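# Place held card into an empty card-stand pocket

## Task

Set the card the robot is holding upright in one of the card stand's unoccupied pockets. When finished, every other card must still be in the pocket it began in, and the stand must remain upright with all of its base resting on the table. Release the card and move the grippers away from it.

## Robot and tools

Robot: two arms, left_arm and right_arm, each with a parallel two-finger gripper. One arm starts out holding a card. Calibrated bases in the scene frame: left_arm at (-0.020, +0.376, 0) m, quat_wxyz (+1.000, 0, 0, +0.010); right_arm at (-0.042, -0.247, 0) m, quat_wxyz (+1.000, 0, 0, +0.002).

Frame: every pose, target and reported hand position is in the scene frame. Its origin sits at table height halfway between the nominal bases. +z is up, +x points out over the table, and +y is toward left_arm (image left/right does not follow arm names). On a gripper, the fingers extend along its local +z and separate along its local y. end_effector_position is the point between the finger pads, roughly 1 cm short of the tips. Reported positions and orientations can be off by a few centimetres, more when the arm reaches far.

Row format (shared by execute_actions and move): 16 plain numbers, always both arms, even if one stays still. Order: left x, y, z, qw, qx, qy, qz, opening, then right x, y, z, qw, qx, qy, qz, opening. x, y, z are an absolute target position in metres; the quaternion is an absolute target orientation, w first. Opening runs from -1 (closed) to +1 (fully open, 0.093 m); it is a command, not an offset, and 0 is a real command, so repeat the current value to leave a gripper unchanged. To hold an orientation, repeat the same quaternion every row rather than copying the drifting reported one. An idle arm should get its last reported pose and its opening again in every call.

execute_actions(actions, cameras): actions is a list of actions; each action is a list of up to 15 rows, one per 1/30 s control step, the last row held until 15 steps pass. Each target must lie within 0.6 m of that gripper's current position along each of its own axes, or the action is rejected for both arms. An empty list just returns the current state and images. cameras chooses images: omit or ["all"] for all, [] for none; names are cam_high, cam_low, cam_left_wrist, cam_right_wrist.

move(target, speed, blend, opening_speed, blocking, cameras): drives each gripper in a straight line from its Hand target toward an absolute pose. target is one 16-number row or a list of up to 15 rows (waypoints). speed is m/s, 0.002 to 2.9, default 0.25 (turning capped at twice that in rad/s), one value or one per waypoint. blend is a corner-rounding radius in metres for waypoint lists. opening_speed is the rate of gripper change per second on the -1..+1 scale, at least 0.2. blocking=false returns after about 0.5 s while motion continues; a new move takes over from the running one. Paths do not avoid obstacles or the other arm; grippers trail the path more at high speed. Opening changes on later waypoints happen only after everything comes to rest there. Do not route a path close to an arm's own base; go around it.

wait(seconds): 0 to 10, holds the last commands and lets the scene run. stop(): brakes a running move. zoom_image(camera, region): region [x0, y0, x1, y1] in pixels of that camera's latest image (896x504), at most 504x504. read_manual(section): licence texts only. finished_scene(scene): ends the current scene, irreversible; give the scene number the results report. Call it only once the card stands in its pocket unaided and the grippers are clear.

Result lines: end_effector_position and end_effector_quat_wxyz per arm; Hand target (where the arm is actually being steered, possibly short of your command, so send the rest next); Tool commands; grip_measured (gripper motor on the -1..+1 scale; pads meet near -0.94, each millimetre of object width adds about 0.0208, with a per-gripper bias up to +0.02); Joint positions (last entry is the finger opening in metres); Joint velocities (may be omitted when all are within noise); Joint torques (include the arm's weight; joints 1-3 wrap at ±28 N m). execute_actions results also list positions at some steps. move adds a move: line such as done, off_target, moving, held or fault, plus limits=paced (pose clipped) or limits=held (steps withheld). Watch for MOTOR HOT (75 °C) and OVER-TEMPERATURE FAULT (90 °C, that arm folds and idles).

Control notes: orientation commands are clipped to 40 degrees from the measured one per step. Friction and gravity can leave the hand low, short or tilted; check pose after each move and correct. To grip a thin rigid card firmly, send about 0.24 below its width reading and keep sending it; release by sending well above the width reading.

Avoid: dropping the card or releasing it while moving; knocking the stand over or lifting its base; disturbing the other cards; anything leaving the table; fast impacts or hard pushes; the arms or grippers touching each other, including closing one gripper on the other's fingers; long holds at full stretch or pushing into unreachable poses (heats motors).

Each tool is called after "Emit:" as a command line: name --argument value for each argument, lists and objects as JSON in quotes; but a table of rows of numbers goes row by row, as --pt "numbers of a row", without its own name.

## Session

Emit:
execute_actions --actions '[]'

Scene clock: 0.00 s.
left_arm: end_effector_position=(+0.3209, +0.3188, +0.5139) grip_measured=+1.000 end_effector_quat_wxyz=(+0.785, -0.129, +0.562, -0.227) | right_arm: end_effector_position=(+0.3553, -0.2579, +0.2467) grip_measured=-0.972 end_effector_quat_wxyz=(+0.307, -0.600, +0.715, -0.184)
Joint positions: left_arm=[-0.281 1.032 1.166 0.213 -0.193 -0.437 0.093] | right_arm=[-0.102 1.465 1.433 -0.823 -0.17 -1.431 0]
Joint velocities: within noise
Joint torques (N m): no reading
Heat: left arm: 37 °C; right arm: 36 °C.
Hand target: left_arm +0.3208, +0.3189, +0.5136; +0.783, -0.129, +0.565, -0.226 | right_arm +0.3560, -0.2577, +0.2540; +0.314, -0.599, +0.712, -0.190
Tool commands: left_gripper/opening=+1.0 right_gripper/opening=-1.0

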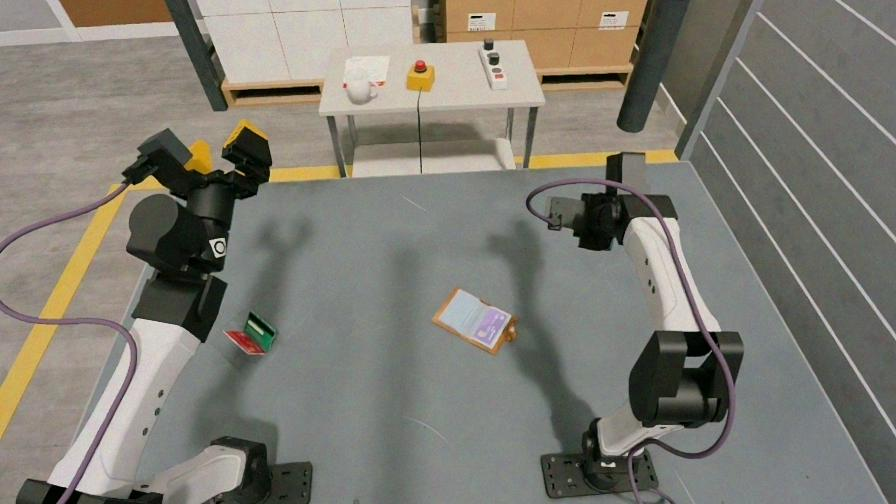

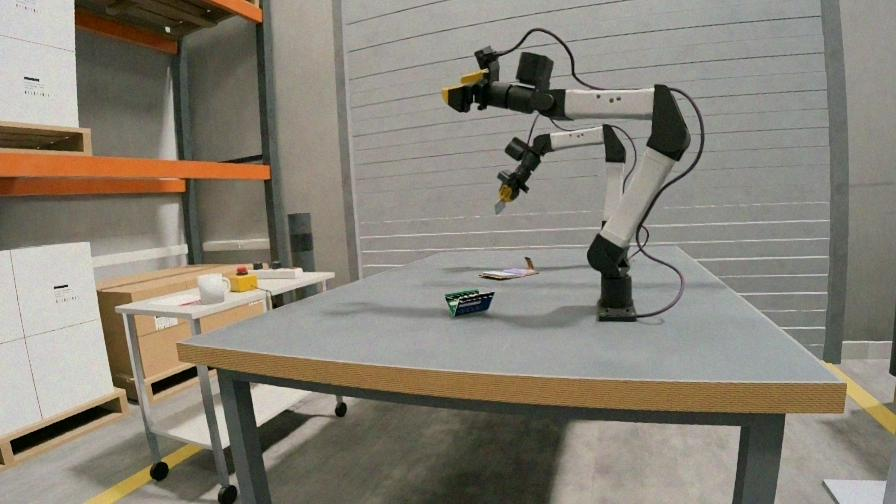

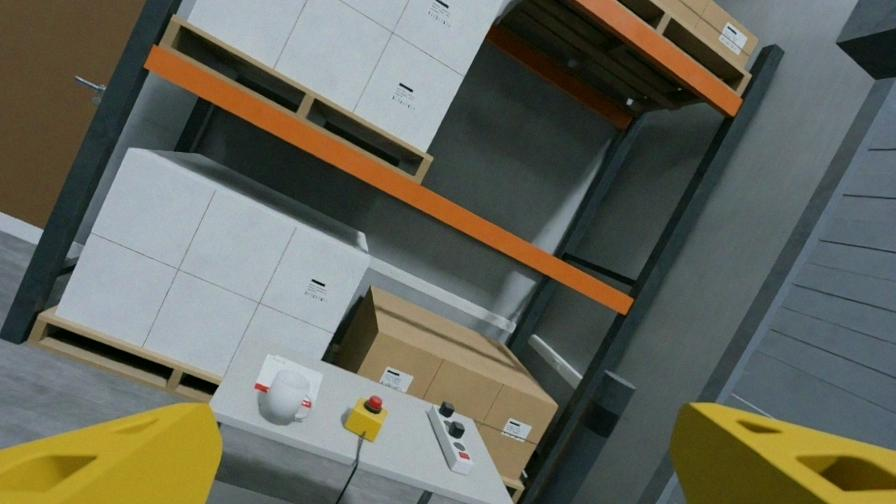

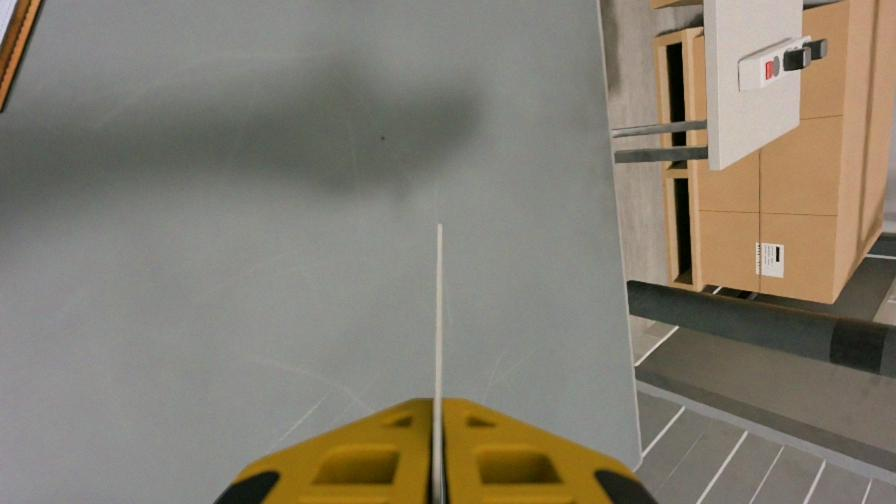

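Emit:
zoom_image --camera "cam_high" --region '[200, 290, 300, 370]'

Emit:
zoom_image --camera "cam_low" --region '[425, 270, 515, 330]'

Emit:
zoom_image --camera "cam_low" --region '[470, 130, 570, 230]'

Emit:
zoom_image --camera "cam_high" --region '[520, 170, 640, 260]'

Scaled by 5.040 (camera's finer frame: 1280x720).

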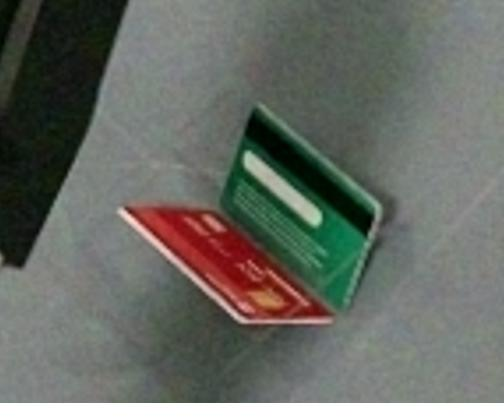

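Scaled by 5.600 (camera's finer frame: 1280x720).

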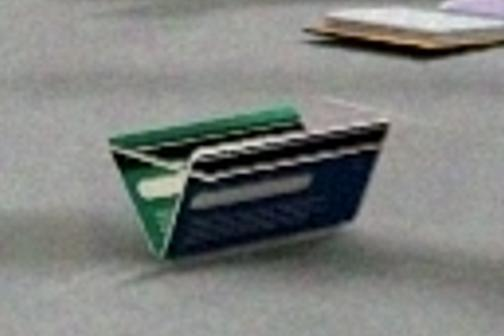

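Scaled by 5.040 (camera's finer frame: 1280x720).

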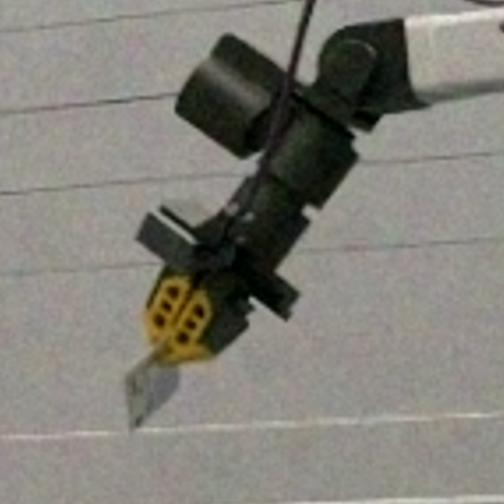

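Scaled by 4.200 (camera's finer frame: 1280x720).

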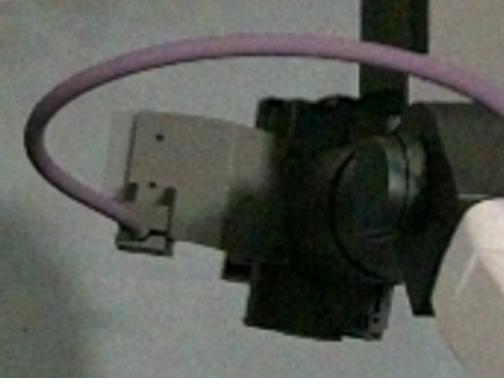

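Emit:
move --target '[0.22,0.39,0.22,0.342,0,0.940,0,1.0,0.3560,-0.2577,0.2540,0.314,-0.599,0.712,-0.190,-1]'

Scene clock: 35.83 s.
left_arm: end_effector_position=(+0.2241, +0.3869, +0.2285) grip_measured=+1.000 end_effector_quat_wxyz=(+0.359, -0.002, +0.933, -0.008) | right_arm: end_effector_position=(+0.3553, -0.2579, +0.2466) grip_measured=-0.972 end_effector_quat_wxyz=(+0.307, -0.600, +0.715, -0.184)
Joint positions: left_arm=[0.077 0.864 1.007 -0.983 0.079 0.063 0.093] | right_arm=[-0.102 1.465 1.432 -0.823 -0.17 -1.431 0]
Joint torques (N m): left_arm=[0.79 0.2 6.56 1.78 0.02 0.21] | right_arm=[-0.16 -6.49 7.39 1.96 -0.15 -0.08]
Heat: left arm: 39 °C; right arm: 38 °C.
Hand target: left_arm +0.2200, +0.3899, +0.2201; +0.342, +0.000, +0.940, +0.000 | right_arm +0.3559, -0.2577, +0.2539; +0.314, -0.599, +0.712, -0.190
Off the commanded pose: left_arm 0.010 m, 2 deg | right_arm 0.007 m, 1 deg.
move: done

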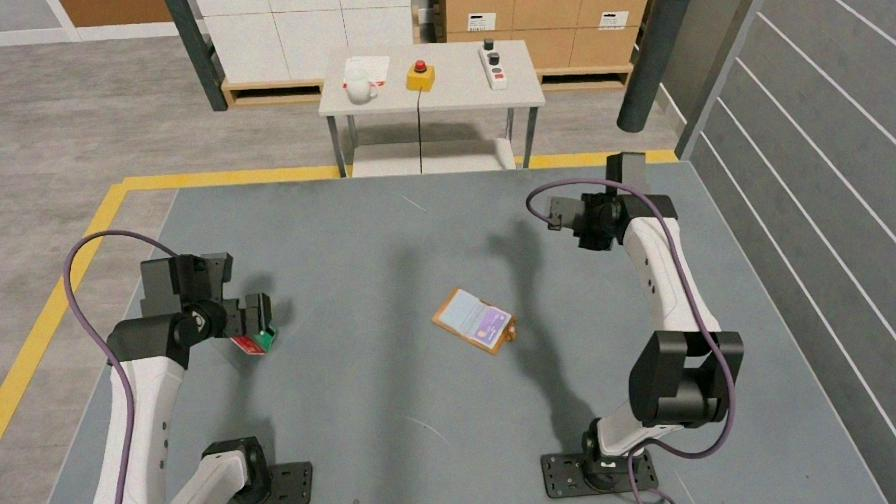

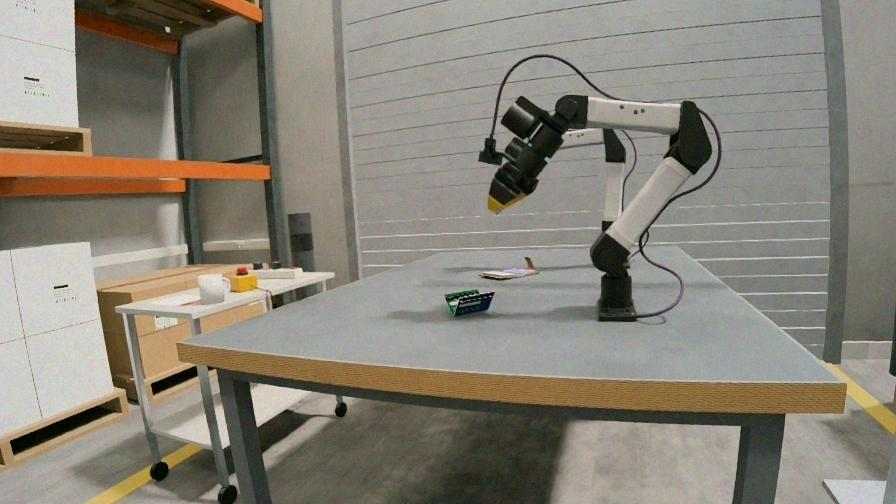

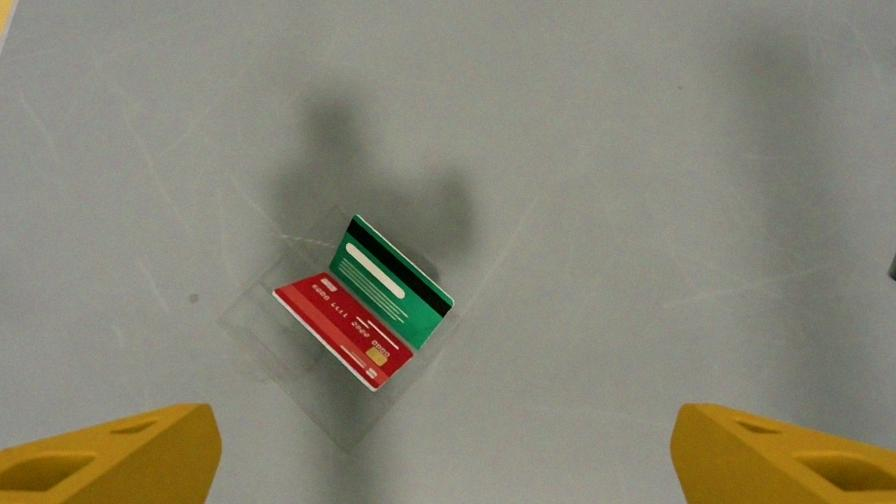

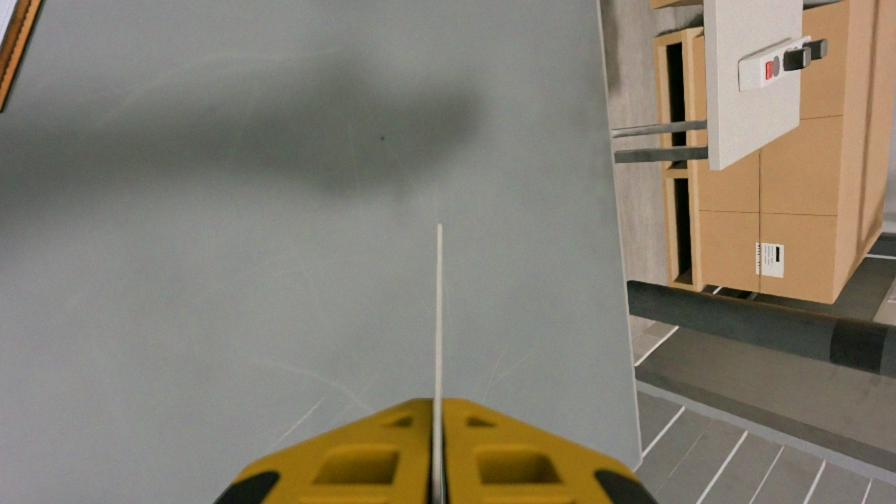

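Emit:
zoom_image --camera "cam_left_wrist" --region '[190, 180, 490, 470]'

Scaled by 1.680 (camera's finer frame: 1280x720).

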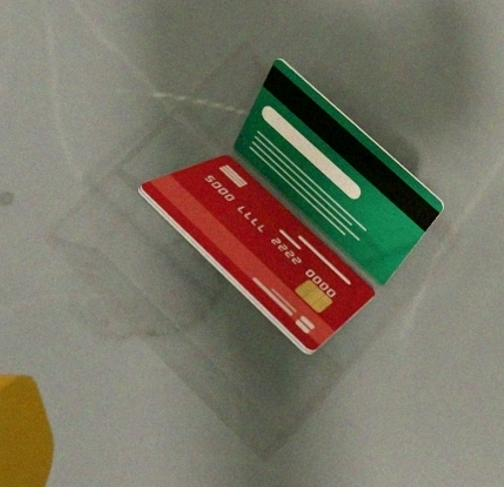

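Emit:
move --target '[0.19,0.43,0.12,0.4226,0,0.9063,0,1.0,0.3560,-0.2577,0.2540,0.314,-0.599,0.712,-0.190,-1]' --cameras '["cam_left_wrist","cam_high"]'

Emit:
zoom_image --camera "cam_left_wrist" --region '[200, 0, 700, 500]'

Scene clock: 76.73 s.
left_arm: end_effector_position=(+0.1898, +0.4303, +0.1241) grip_measured=+1.000 end_effector_quat_wxyz=(+0.426, -0.006, +0.905, +0.002) | right_arm: end_effector_position=(+0.3553, -0.2579, +0.2466) grip_measured=-0.972 end_effector_quat_wxyz=(+0.307, -0.600, +0.715, -0.184)
Joint positions: left_arm=[0.559 0.535 0.435 -0.675 0.427 0.385 0.093] | right_arm=[-0.102 1.465 1.432 -0.823 -0.17 -1.431 0]
Joint torques (N m): left_arm=[0.76 1.84 7.08 2.05 0.47 0.2] | right_arm=[-0.17 -6.48 7.38 1.96 -0.16 -0.08]
Heat: left arm: 38 °C; right arm: 39 °C.
Hand target: left_arm +0.1899, +0.4300, +0.1201; +0.423, +0.000, +0.906, +0.000 | right_arm +0.3559, -0.2577, +0.2539; +0.314, -0.599, +0.712, -0.190
Off the commanded pose: left_arm 0.004 m, 1 deg | right_arm 0.007 m, 1 deg.
move: done
Images, in order (width x height): cam_high 896x504, cam_left_wrist 896x504.

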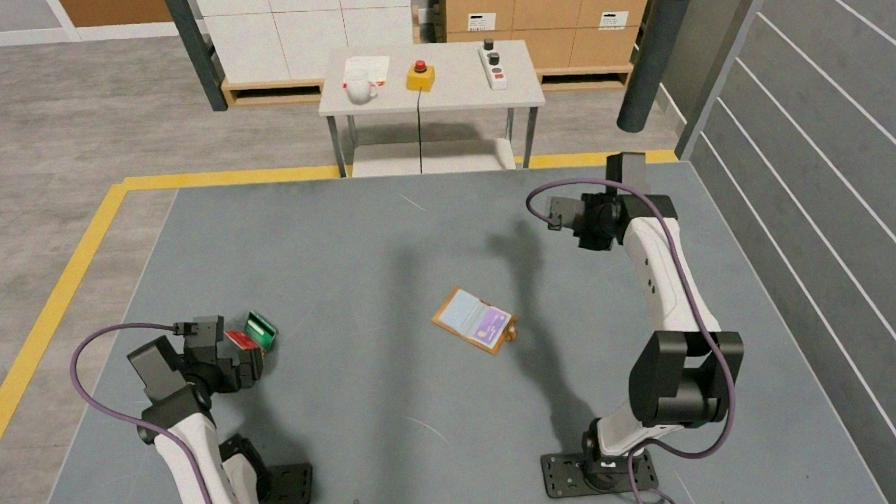

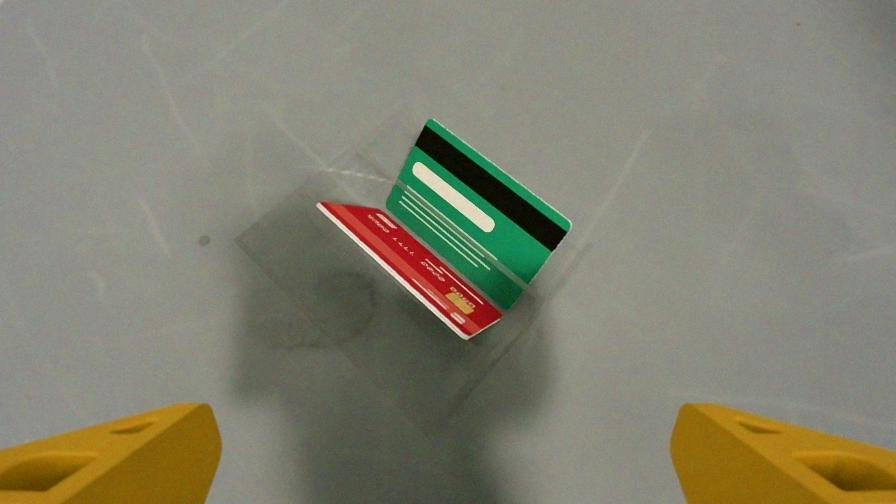

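Scaled by 1.008 (camera's finer frame: 1280x720).

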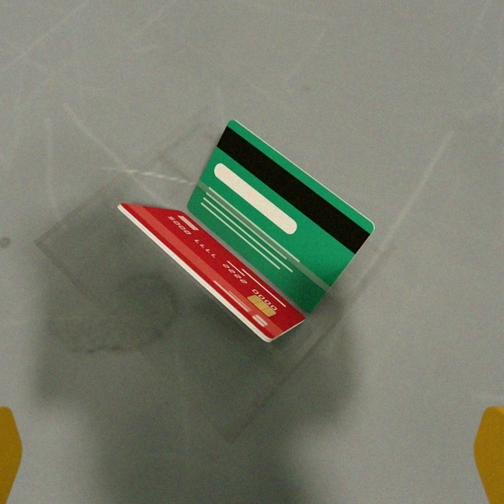

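Emit:
zoom_image --camera "cam_left_wrist" --region '[210, 190, 460, 450]'

Emit:
zoom_image --camera "cam_left_wrist" --region '[360, 80, 610, 340]'

Scaled by 1.938 (camera's finer frame: 1280x720).

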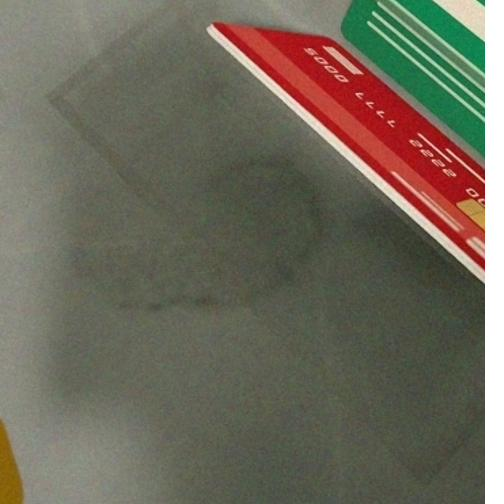

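Scaled by 1.938 (camera's finer frame: 1280x720).

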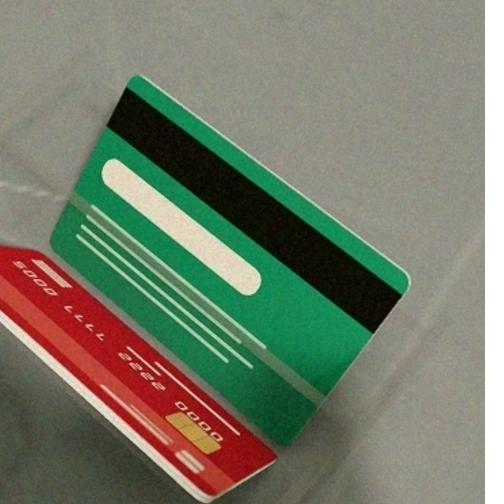

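Emit:
move --pt "0.25 0.45 0.23 0.4226 0 0.9063 0 1.0 0.3560 -0.2577 0.2540 0.314 -0.599 0.712 -0.190 -1" --pt "0.32 0.48 0.17 -0.159 -0.377 0.91 -0.066 1.0 0.3560 -0.2577 0.2540 0.314 -0.599 0.712 -0.190 -1" --cameras '["cam_left_wrist","cam_high"]' --blend 0.03

Emit:
zoom_image --camera "cam_left_wrist" --region '[200, 0, 700, 500]'

Scene clock: 122.53 s.
left_arm: end_effector_position=(+0.3186, +0.4793, +0.1724) grip_measured=+1.000 end_effector_quat_wxyz=(-0.010, -0.380, +0.922, -0.069) | right_arm: end_effector_position=(+0.3553, -0.2579, +0.2466) grip_measured=-0.972 end_effector_quat_wxyz=(+0.307, -0.600, +0.715, -0.184)
Joint positions: left_arm=[0.341 1.919 1.885 -1.553 0.139 -0.42 0.093] | right_arm=[-0.102 1.465 1.432 -0.823 -0.17 -1.431 0]
Joint torques (N m): left_arm=[0.75 -5.72 8.16 0.31 0.3 0] | right_arm=[-0.16 -6.49 7.39 1.96 -0.16 -0.08]
Heat: left arm: 39 °C; right arm: 40 °C.
Hand target: left_arm +0.3198, +0.4798, +0.1694; -0.021, -0.390, +0.918, -0.073 | right_arm +0.3559, -0.2577, +0.2539; +0.314, -0.599, +0.712, -0.190
Off the commanded pose: left_arm 0.003 m, 17 deg | right_arm 0.007 m, 1 deg.
joint sent to its limit (left arm) — joint 4 (wrist pitch), lower limit. The joint targets are off in orientation, not in position.
move: off_target (left_arm)
Images, in order (width x height): cam_high 896x504, cam_left_wrist 896x504.

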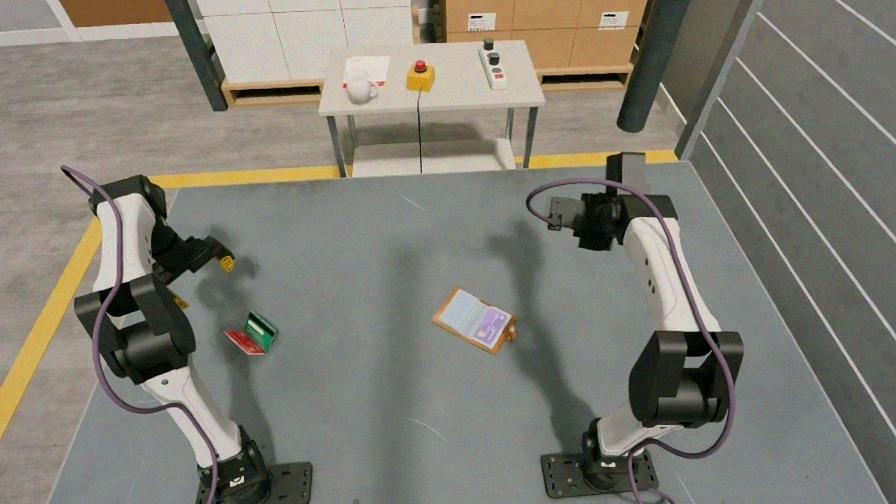

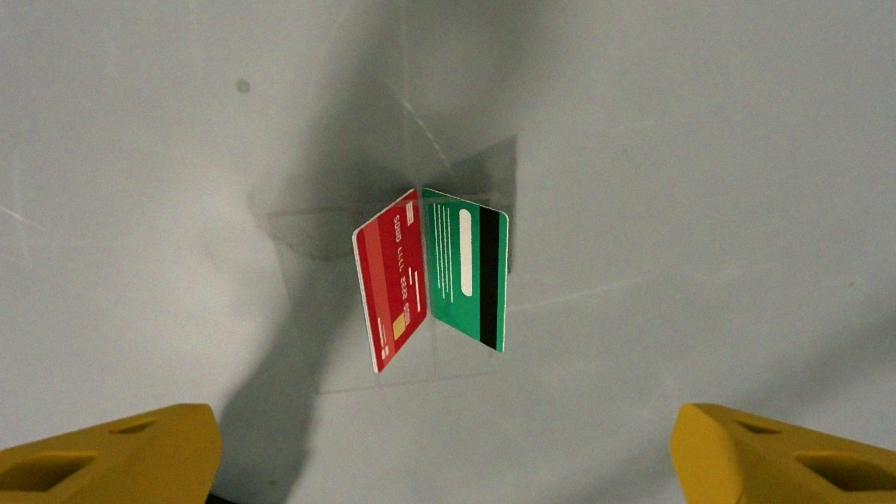

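Scaled by 1.008 (camera's finer frame: 1280x720).

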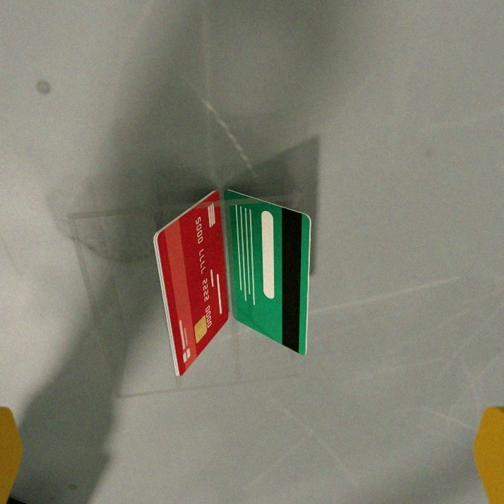

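Emit:
zoom_image --camera "cam_left_wrist" --region '[240, 160, 540, 420]'

Emit:
zoom_image --camera "cam_left_wrist" --region '[250, 270, 400, 420]'

Emit:
zoom_image --camera "cam_left_wrist" --region '[380, 270, 530, 420]'

Emit:
zoom_image --camera "cam_left_wrist" --region '[400, 110, 550, 260]'

Emit:
zoom_image --camera "cam_left_wrist" --region '[240, 170, 390, 320]'

Scaled by 1.680 (camera's finer frame: 1280x720).

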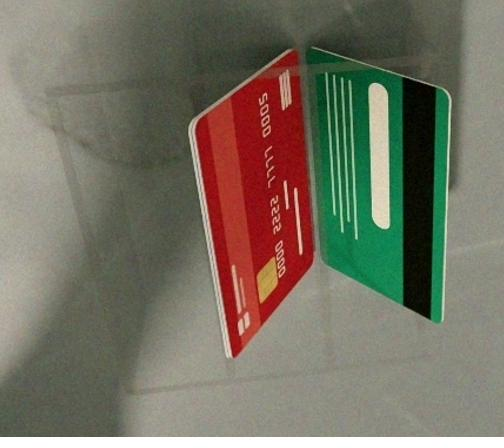

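Scaled by 3.360 (camera's finer frame: 1280x720).

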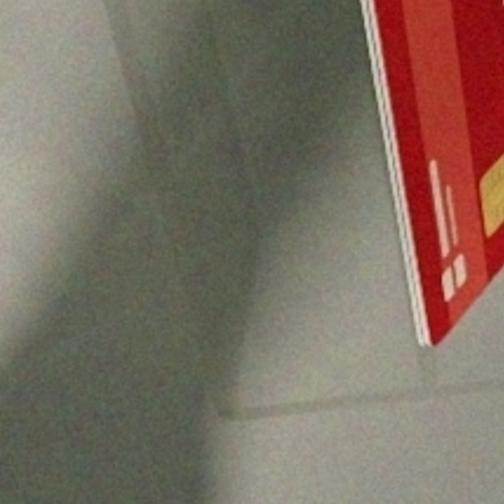

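Scaled by 3.360 (camera's finer frame: 1280x720).

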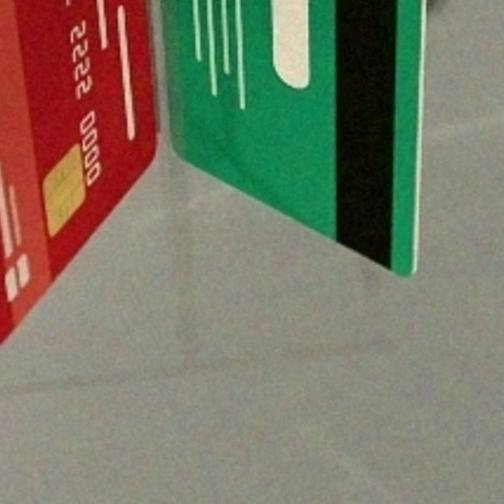

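Scaled by 3.360 (camera's finer frame: 1280x720).

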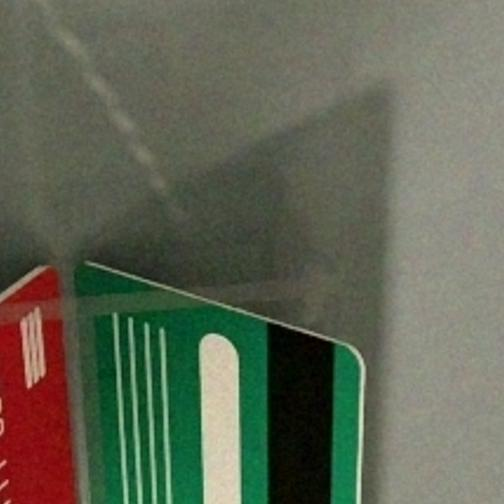

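Scaled by 3.360 (camera's finer frame: 1280x720).

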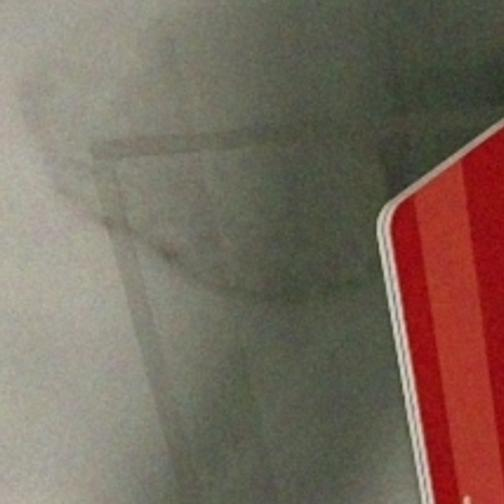

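Emit:
move --pt "0.30 0.42 0.28 0.259 0 0.966 0 1.0 0.34 -0.12 0.28 0.42 -0.57 0.63 0.2 -1" --pt "0.32 0.36 0.30 0.530 0.314 0.757 -0.220 1.0 0.30 0.02 0.28 0.5 -0.5 0.5 0.5 -1" --pt "0.31 0.26 0.28 0.612 0.354 0.612 -0.354 1.0 0.30 0.02 0.28 0.5 -0.5 0.5 0.5 -1" --blend 0.03

Emit:
zoom_image --camera "cam_high" --region '[330, 150, 530, 330]'

Scene clock: 182.10 s.
left_arm: end_effector_position=(+0.3066, +0.2605, +0.2880) grip_measured=+1.000 end_effector_quat_wxyz=(+0.618, +0.364, +0.604, -0.348) | right_arm: end_effector_position=(+0.2992, +0.0176, +0.2875) grip_measured=-0.973 end_effector_quat_wxyz=(+0.502, -0.504, +0.496, +0.498)
Joint positions: left_arm=[0.105 1.227 0.679 0.566 1.18 0.012 0.093] | right_arm=[0.271 1.667 1.065 0.606 -1.299 -0.008 0]
Joint torques (N m): left_arm=[-0.12 -1.62 6.68 1.96 -0.02 0.01] | right_arm=[0.39 -6.42 5.38 2.13 0.11 -0.09]
Heat: left arm: 41 °C; right arm: 40 °C.
Hand target: left_arm +0.3098, +0.2601, +0.2799; +0.612, +0.354, +0.612, -0.354 | right_arm +0.2999, +0.0199, +0.2800; +0.500, -0.500, +0.500, +0.500
Off the commanded pose: left_arm 0.009 m, 2 deg | right_arm 0.008 m, 1 deg.
move: done

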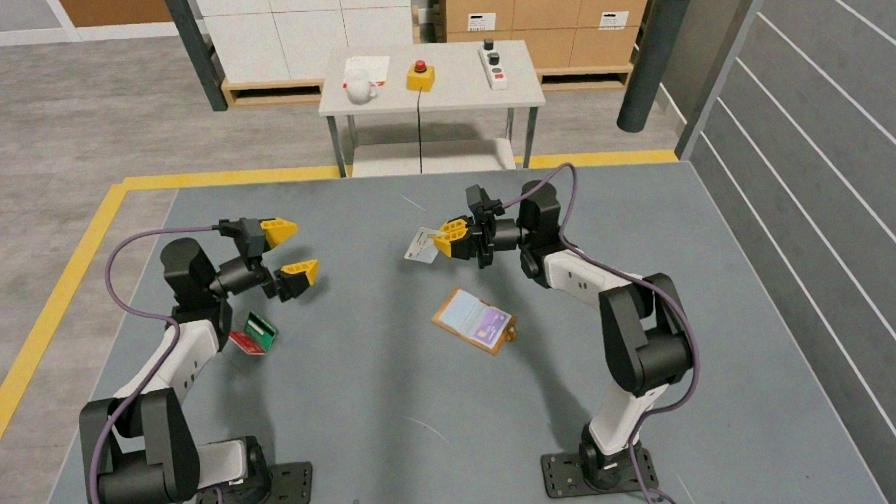

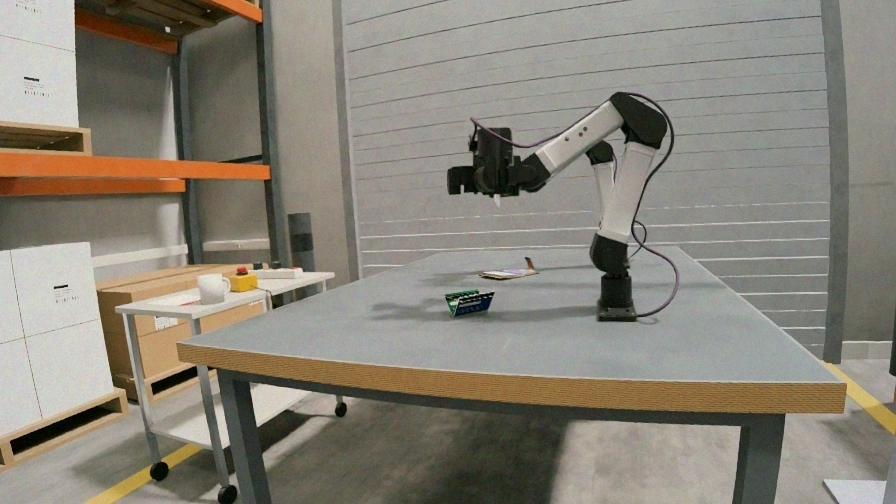

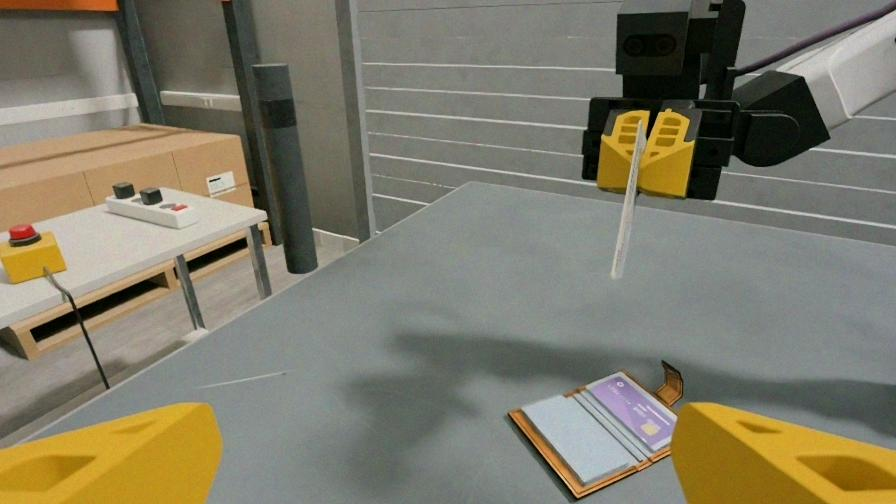

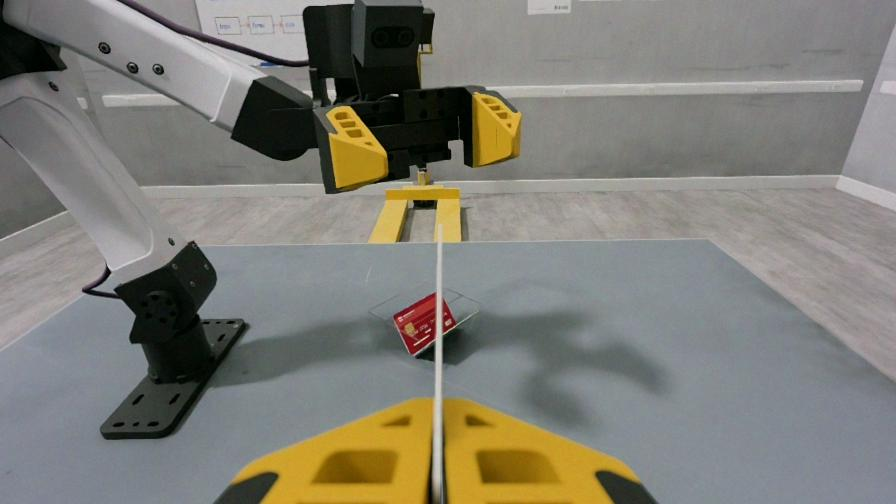

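Scaled by 2.520 (camera's finer frame: 1280x720).

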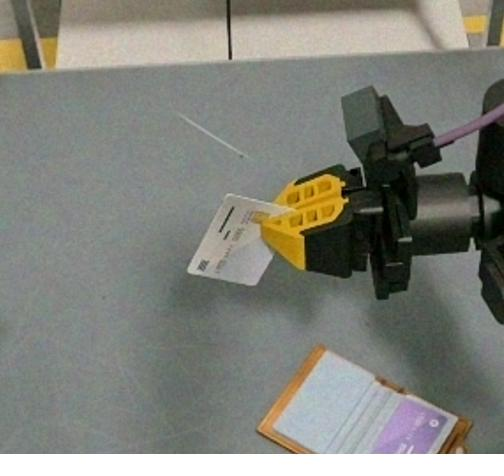

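Emit:
zoom_image --camera "cam_right_wrist" --region '[350, 270, 500, 380]'

Emit:
zoom_image --camera "cam_high" --region '[390, 200, 480, 280]'

Emit:
zoom_image --camera "cam_left_wrist" --region '[560, 80, 740, 300]'

Scaled by 3.360 (camera's finer frame: 1280x720).

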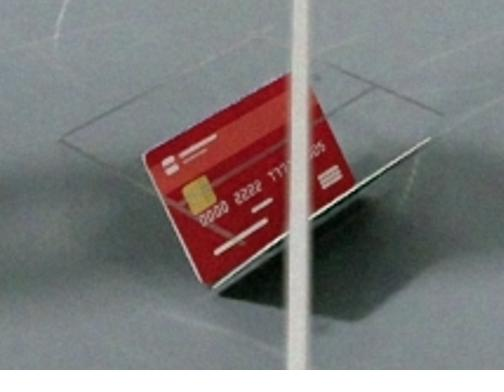

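Scaled by 5.600 (camera's finer frame: 1280x720).

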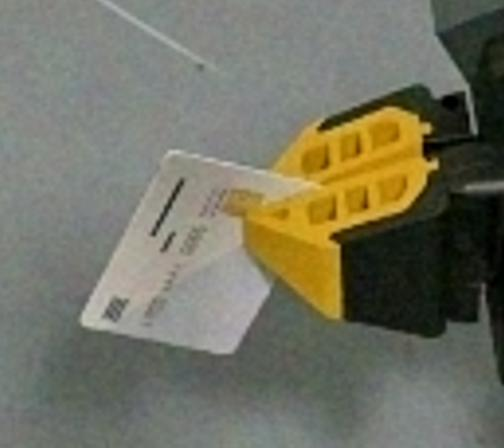

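Scaled by 2.291 (camera's finer frame: 1280x720).

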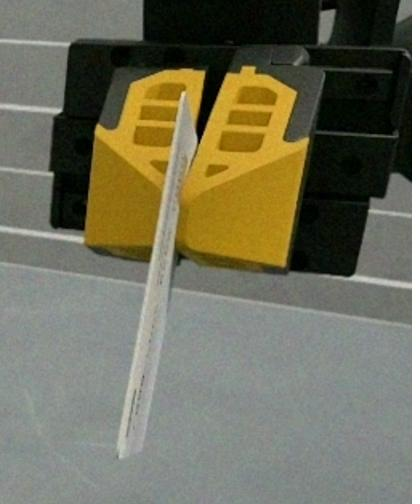

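Emit:
move --target '[0.302,0.130,0.289,0.418,0.570,0.570,-0.418,1.0,0.30,0.02,0.28,0.5,-0.5,0.5,0.5,-1]'

Emit:
zoom_image --camera "cam_high" --region '[330, 180, 480, 300]'

Scene clock: 218.80 s.
left_arm: end_effector_position=(+0.2973, +0.1312, +0.2929) grip_measured=+1.000 end_effector_quat_wxyz=(+0.422, +0.566, +0.567, -0.424) | right_arm: end_effector_position=(+0.2992, +0.0176, +0.2877) grip_measured=-0.973 end_effector_quat_wxyz=(+0.503, -0.504, +0.496, +0.498)
Joint positions: left_arm=[-0.278 1.604 1.442 -0.702 1.187 0.824 0.093] | right_arm=[0.271 1.667 1.065 0.607 -1.299 -0.007 0]
Joint torques (N m): left_arm=[0.12 -4.25 9.4 1.36 0.52 0.22] | right_arm=[0.4 -6.39 5.37 2.11 0.11 -0.07]
Heat: left arm: 41 °C; right arm: 40 °C.
Hand target: left_arm +0.3018, +0.1301, +0.2890; +0.419, +0.570, +0.570, -0.418 | right_arm +0.2999, +0.0199, +0.2800; +0.500, -0.500, +0.500, +0.500
Off the commanded pose: left_arm 0.006 m, 1 deg | right_arm 0.008 m, 1 deg.
move: done

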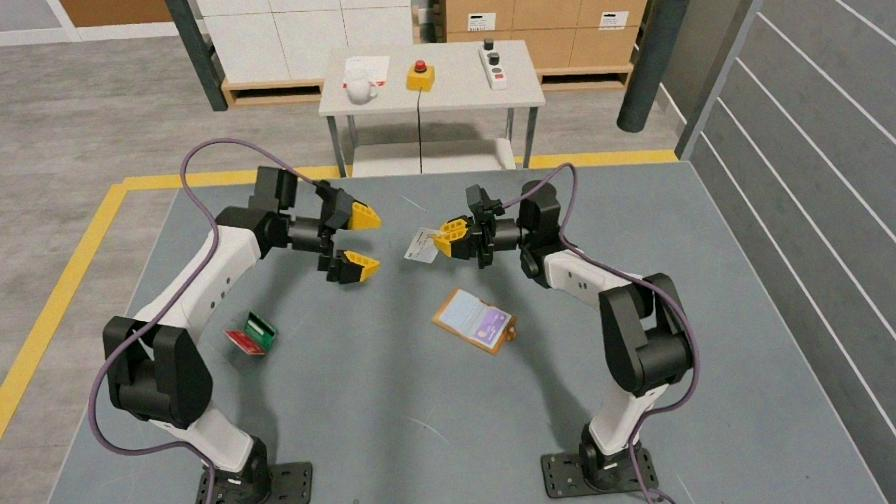

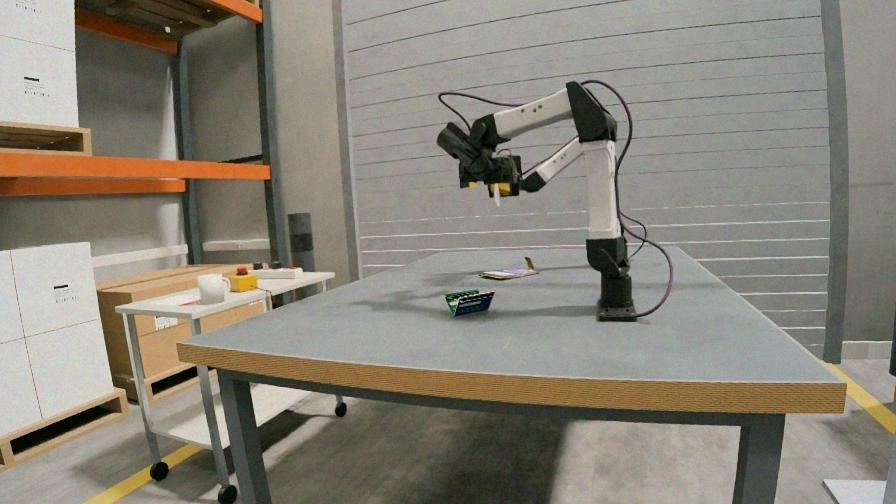

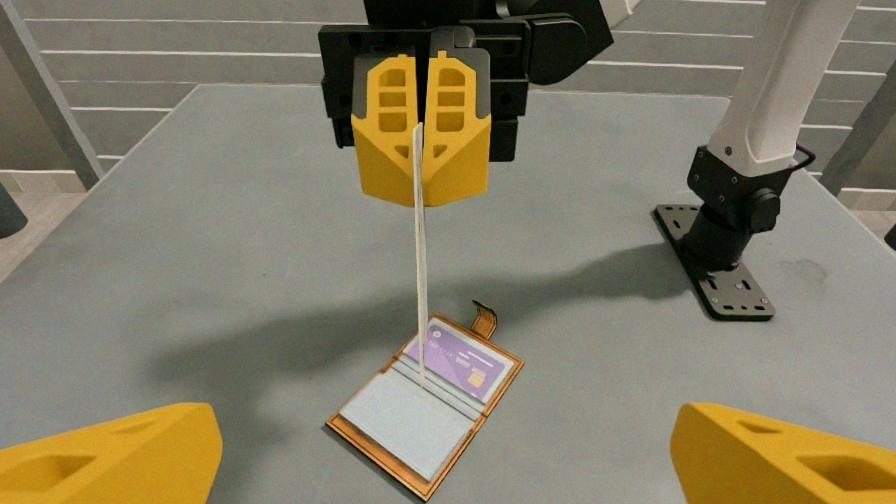

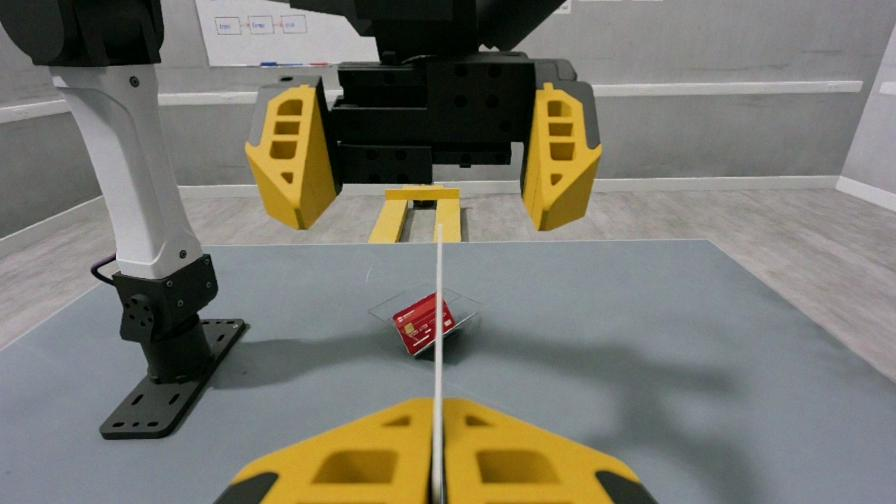

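Scaled by 3.360 (camera's finer frame: 1280x720).

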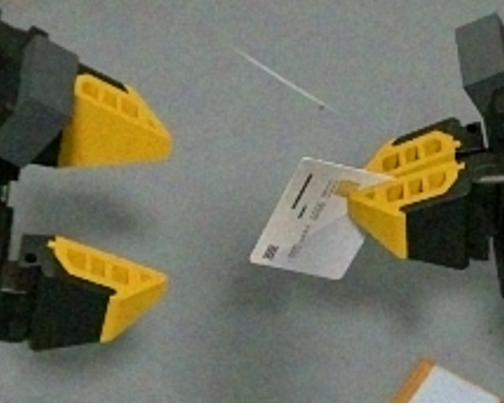

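Emit:
move --target '[0.311,0.0985,0.289,0.418,0.570,0.570,-0.418,1.0,0.30,0.02,0.28,0.5,-0.5,0.5,0.5,-1]' --speed 0.12

Emit:
zoom_image --camera "cam_high" --region '[330, 180, 480, 300]'

Scene clock: 242.70 s.
left_arm: end_effector_position=(+0.3038, +0.1011, +0.2906) grip_measured=+1.000 end_effector_quat_wxyz=(+0.418, +0.572, +0.565, -0.423) | right_arm: end_effector_position=(+0.2992, +0.0176, +0.2878) grip_measured=-0.973 end_effector_quat_wxyz=(+0.503, -0.504, +0.495, +0.498)
Joint positions: left_arm=[-0.358 1.646 1.464 -0.581 1.133 0.714 0.093] | right_arm=[0.271 1.667 1.065 0.608 -1.299 -0.007 0]
Joint torques (N m): left_arm=[0.09 -4.72 9.42 1.75 0.49 0.01] | right_arm=[0.39 -6.41 5.35 2.11 0.11 -0.08]
Heat: left arm: 42 °C; right arm: 40 °C.
Hand target: left_arm +0.3107, +0.0986, +0.2890; +0.418, +0.570, +0.570, -0.418 | right_arm +0.2999, +0.0199, +0.2800; +0.500, -0.500, +0.500, +0.500
Off the commanded pose: left_arm 0.008 m, 1 deg | right_arm 0.008 m, 1 deg.
move: done

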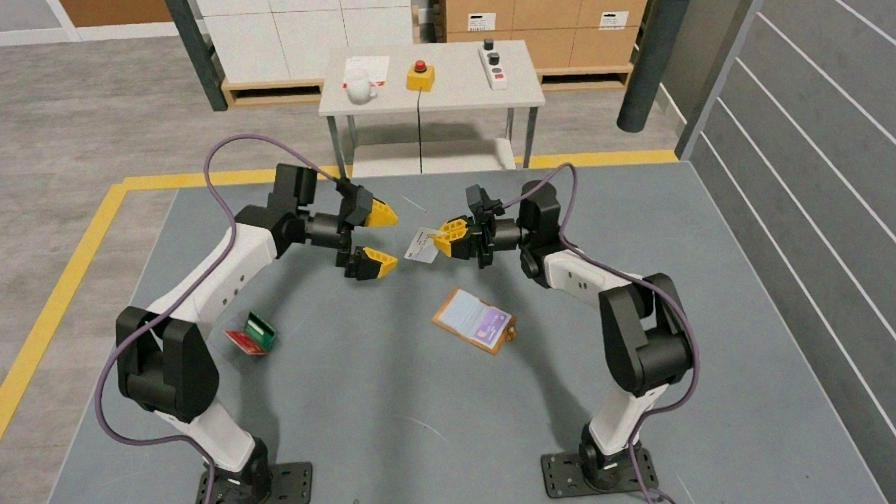

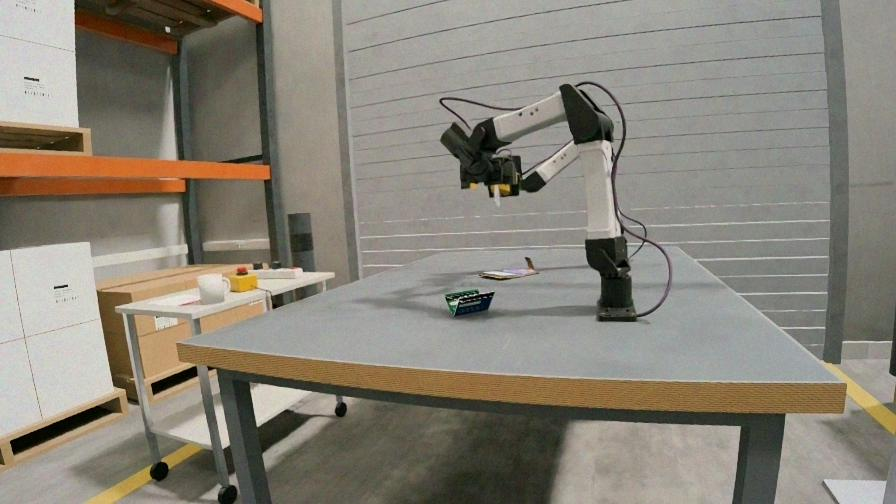

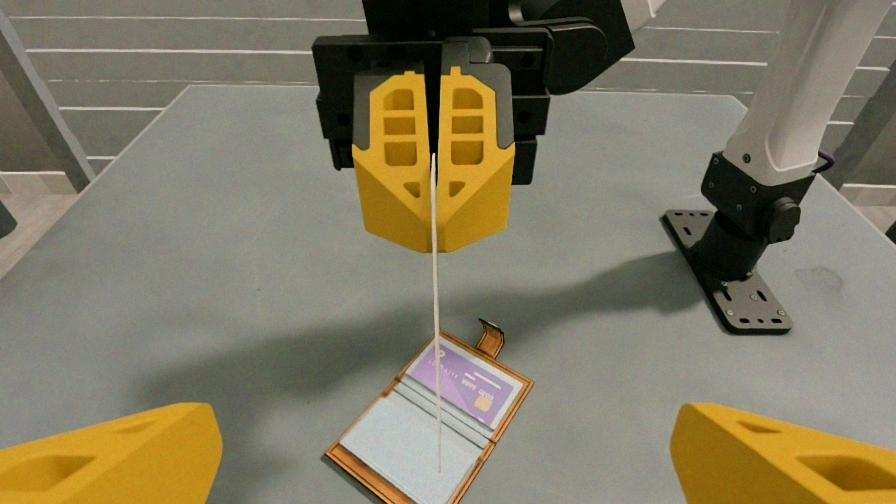

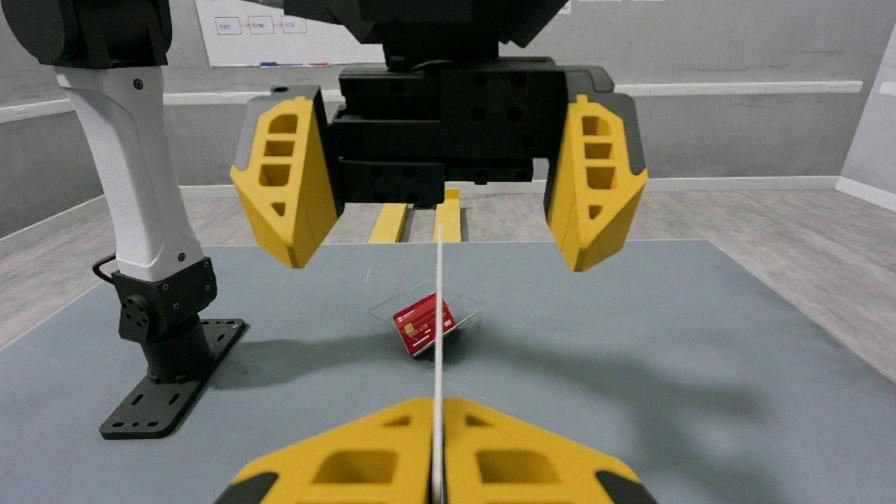

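Scaled by 3.360 (camera's finer frame: 1280x720).

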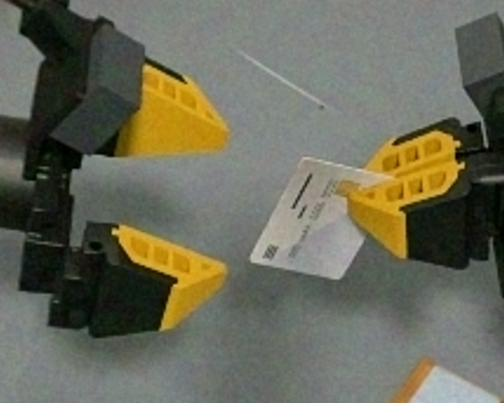

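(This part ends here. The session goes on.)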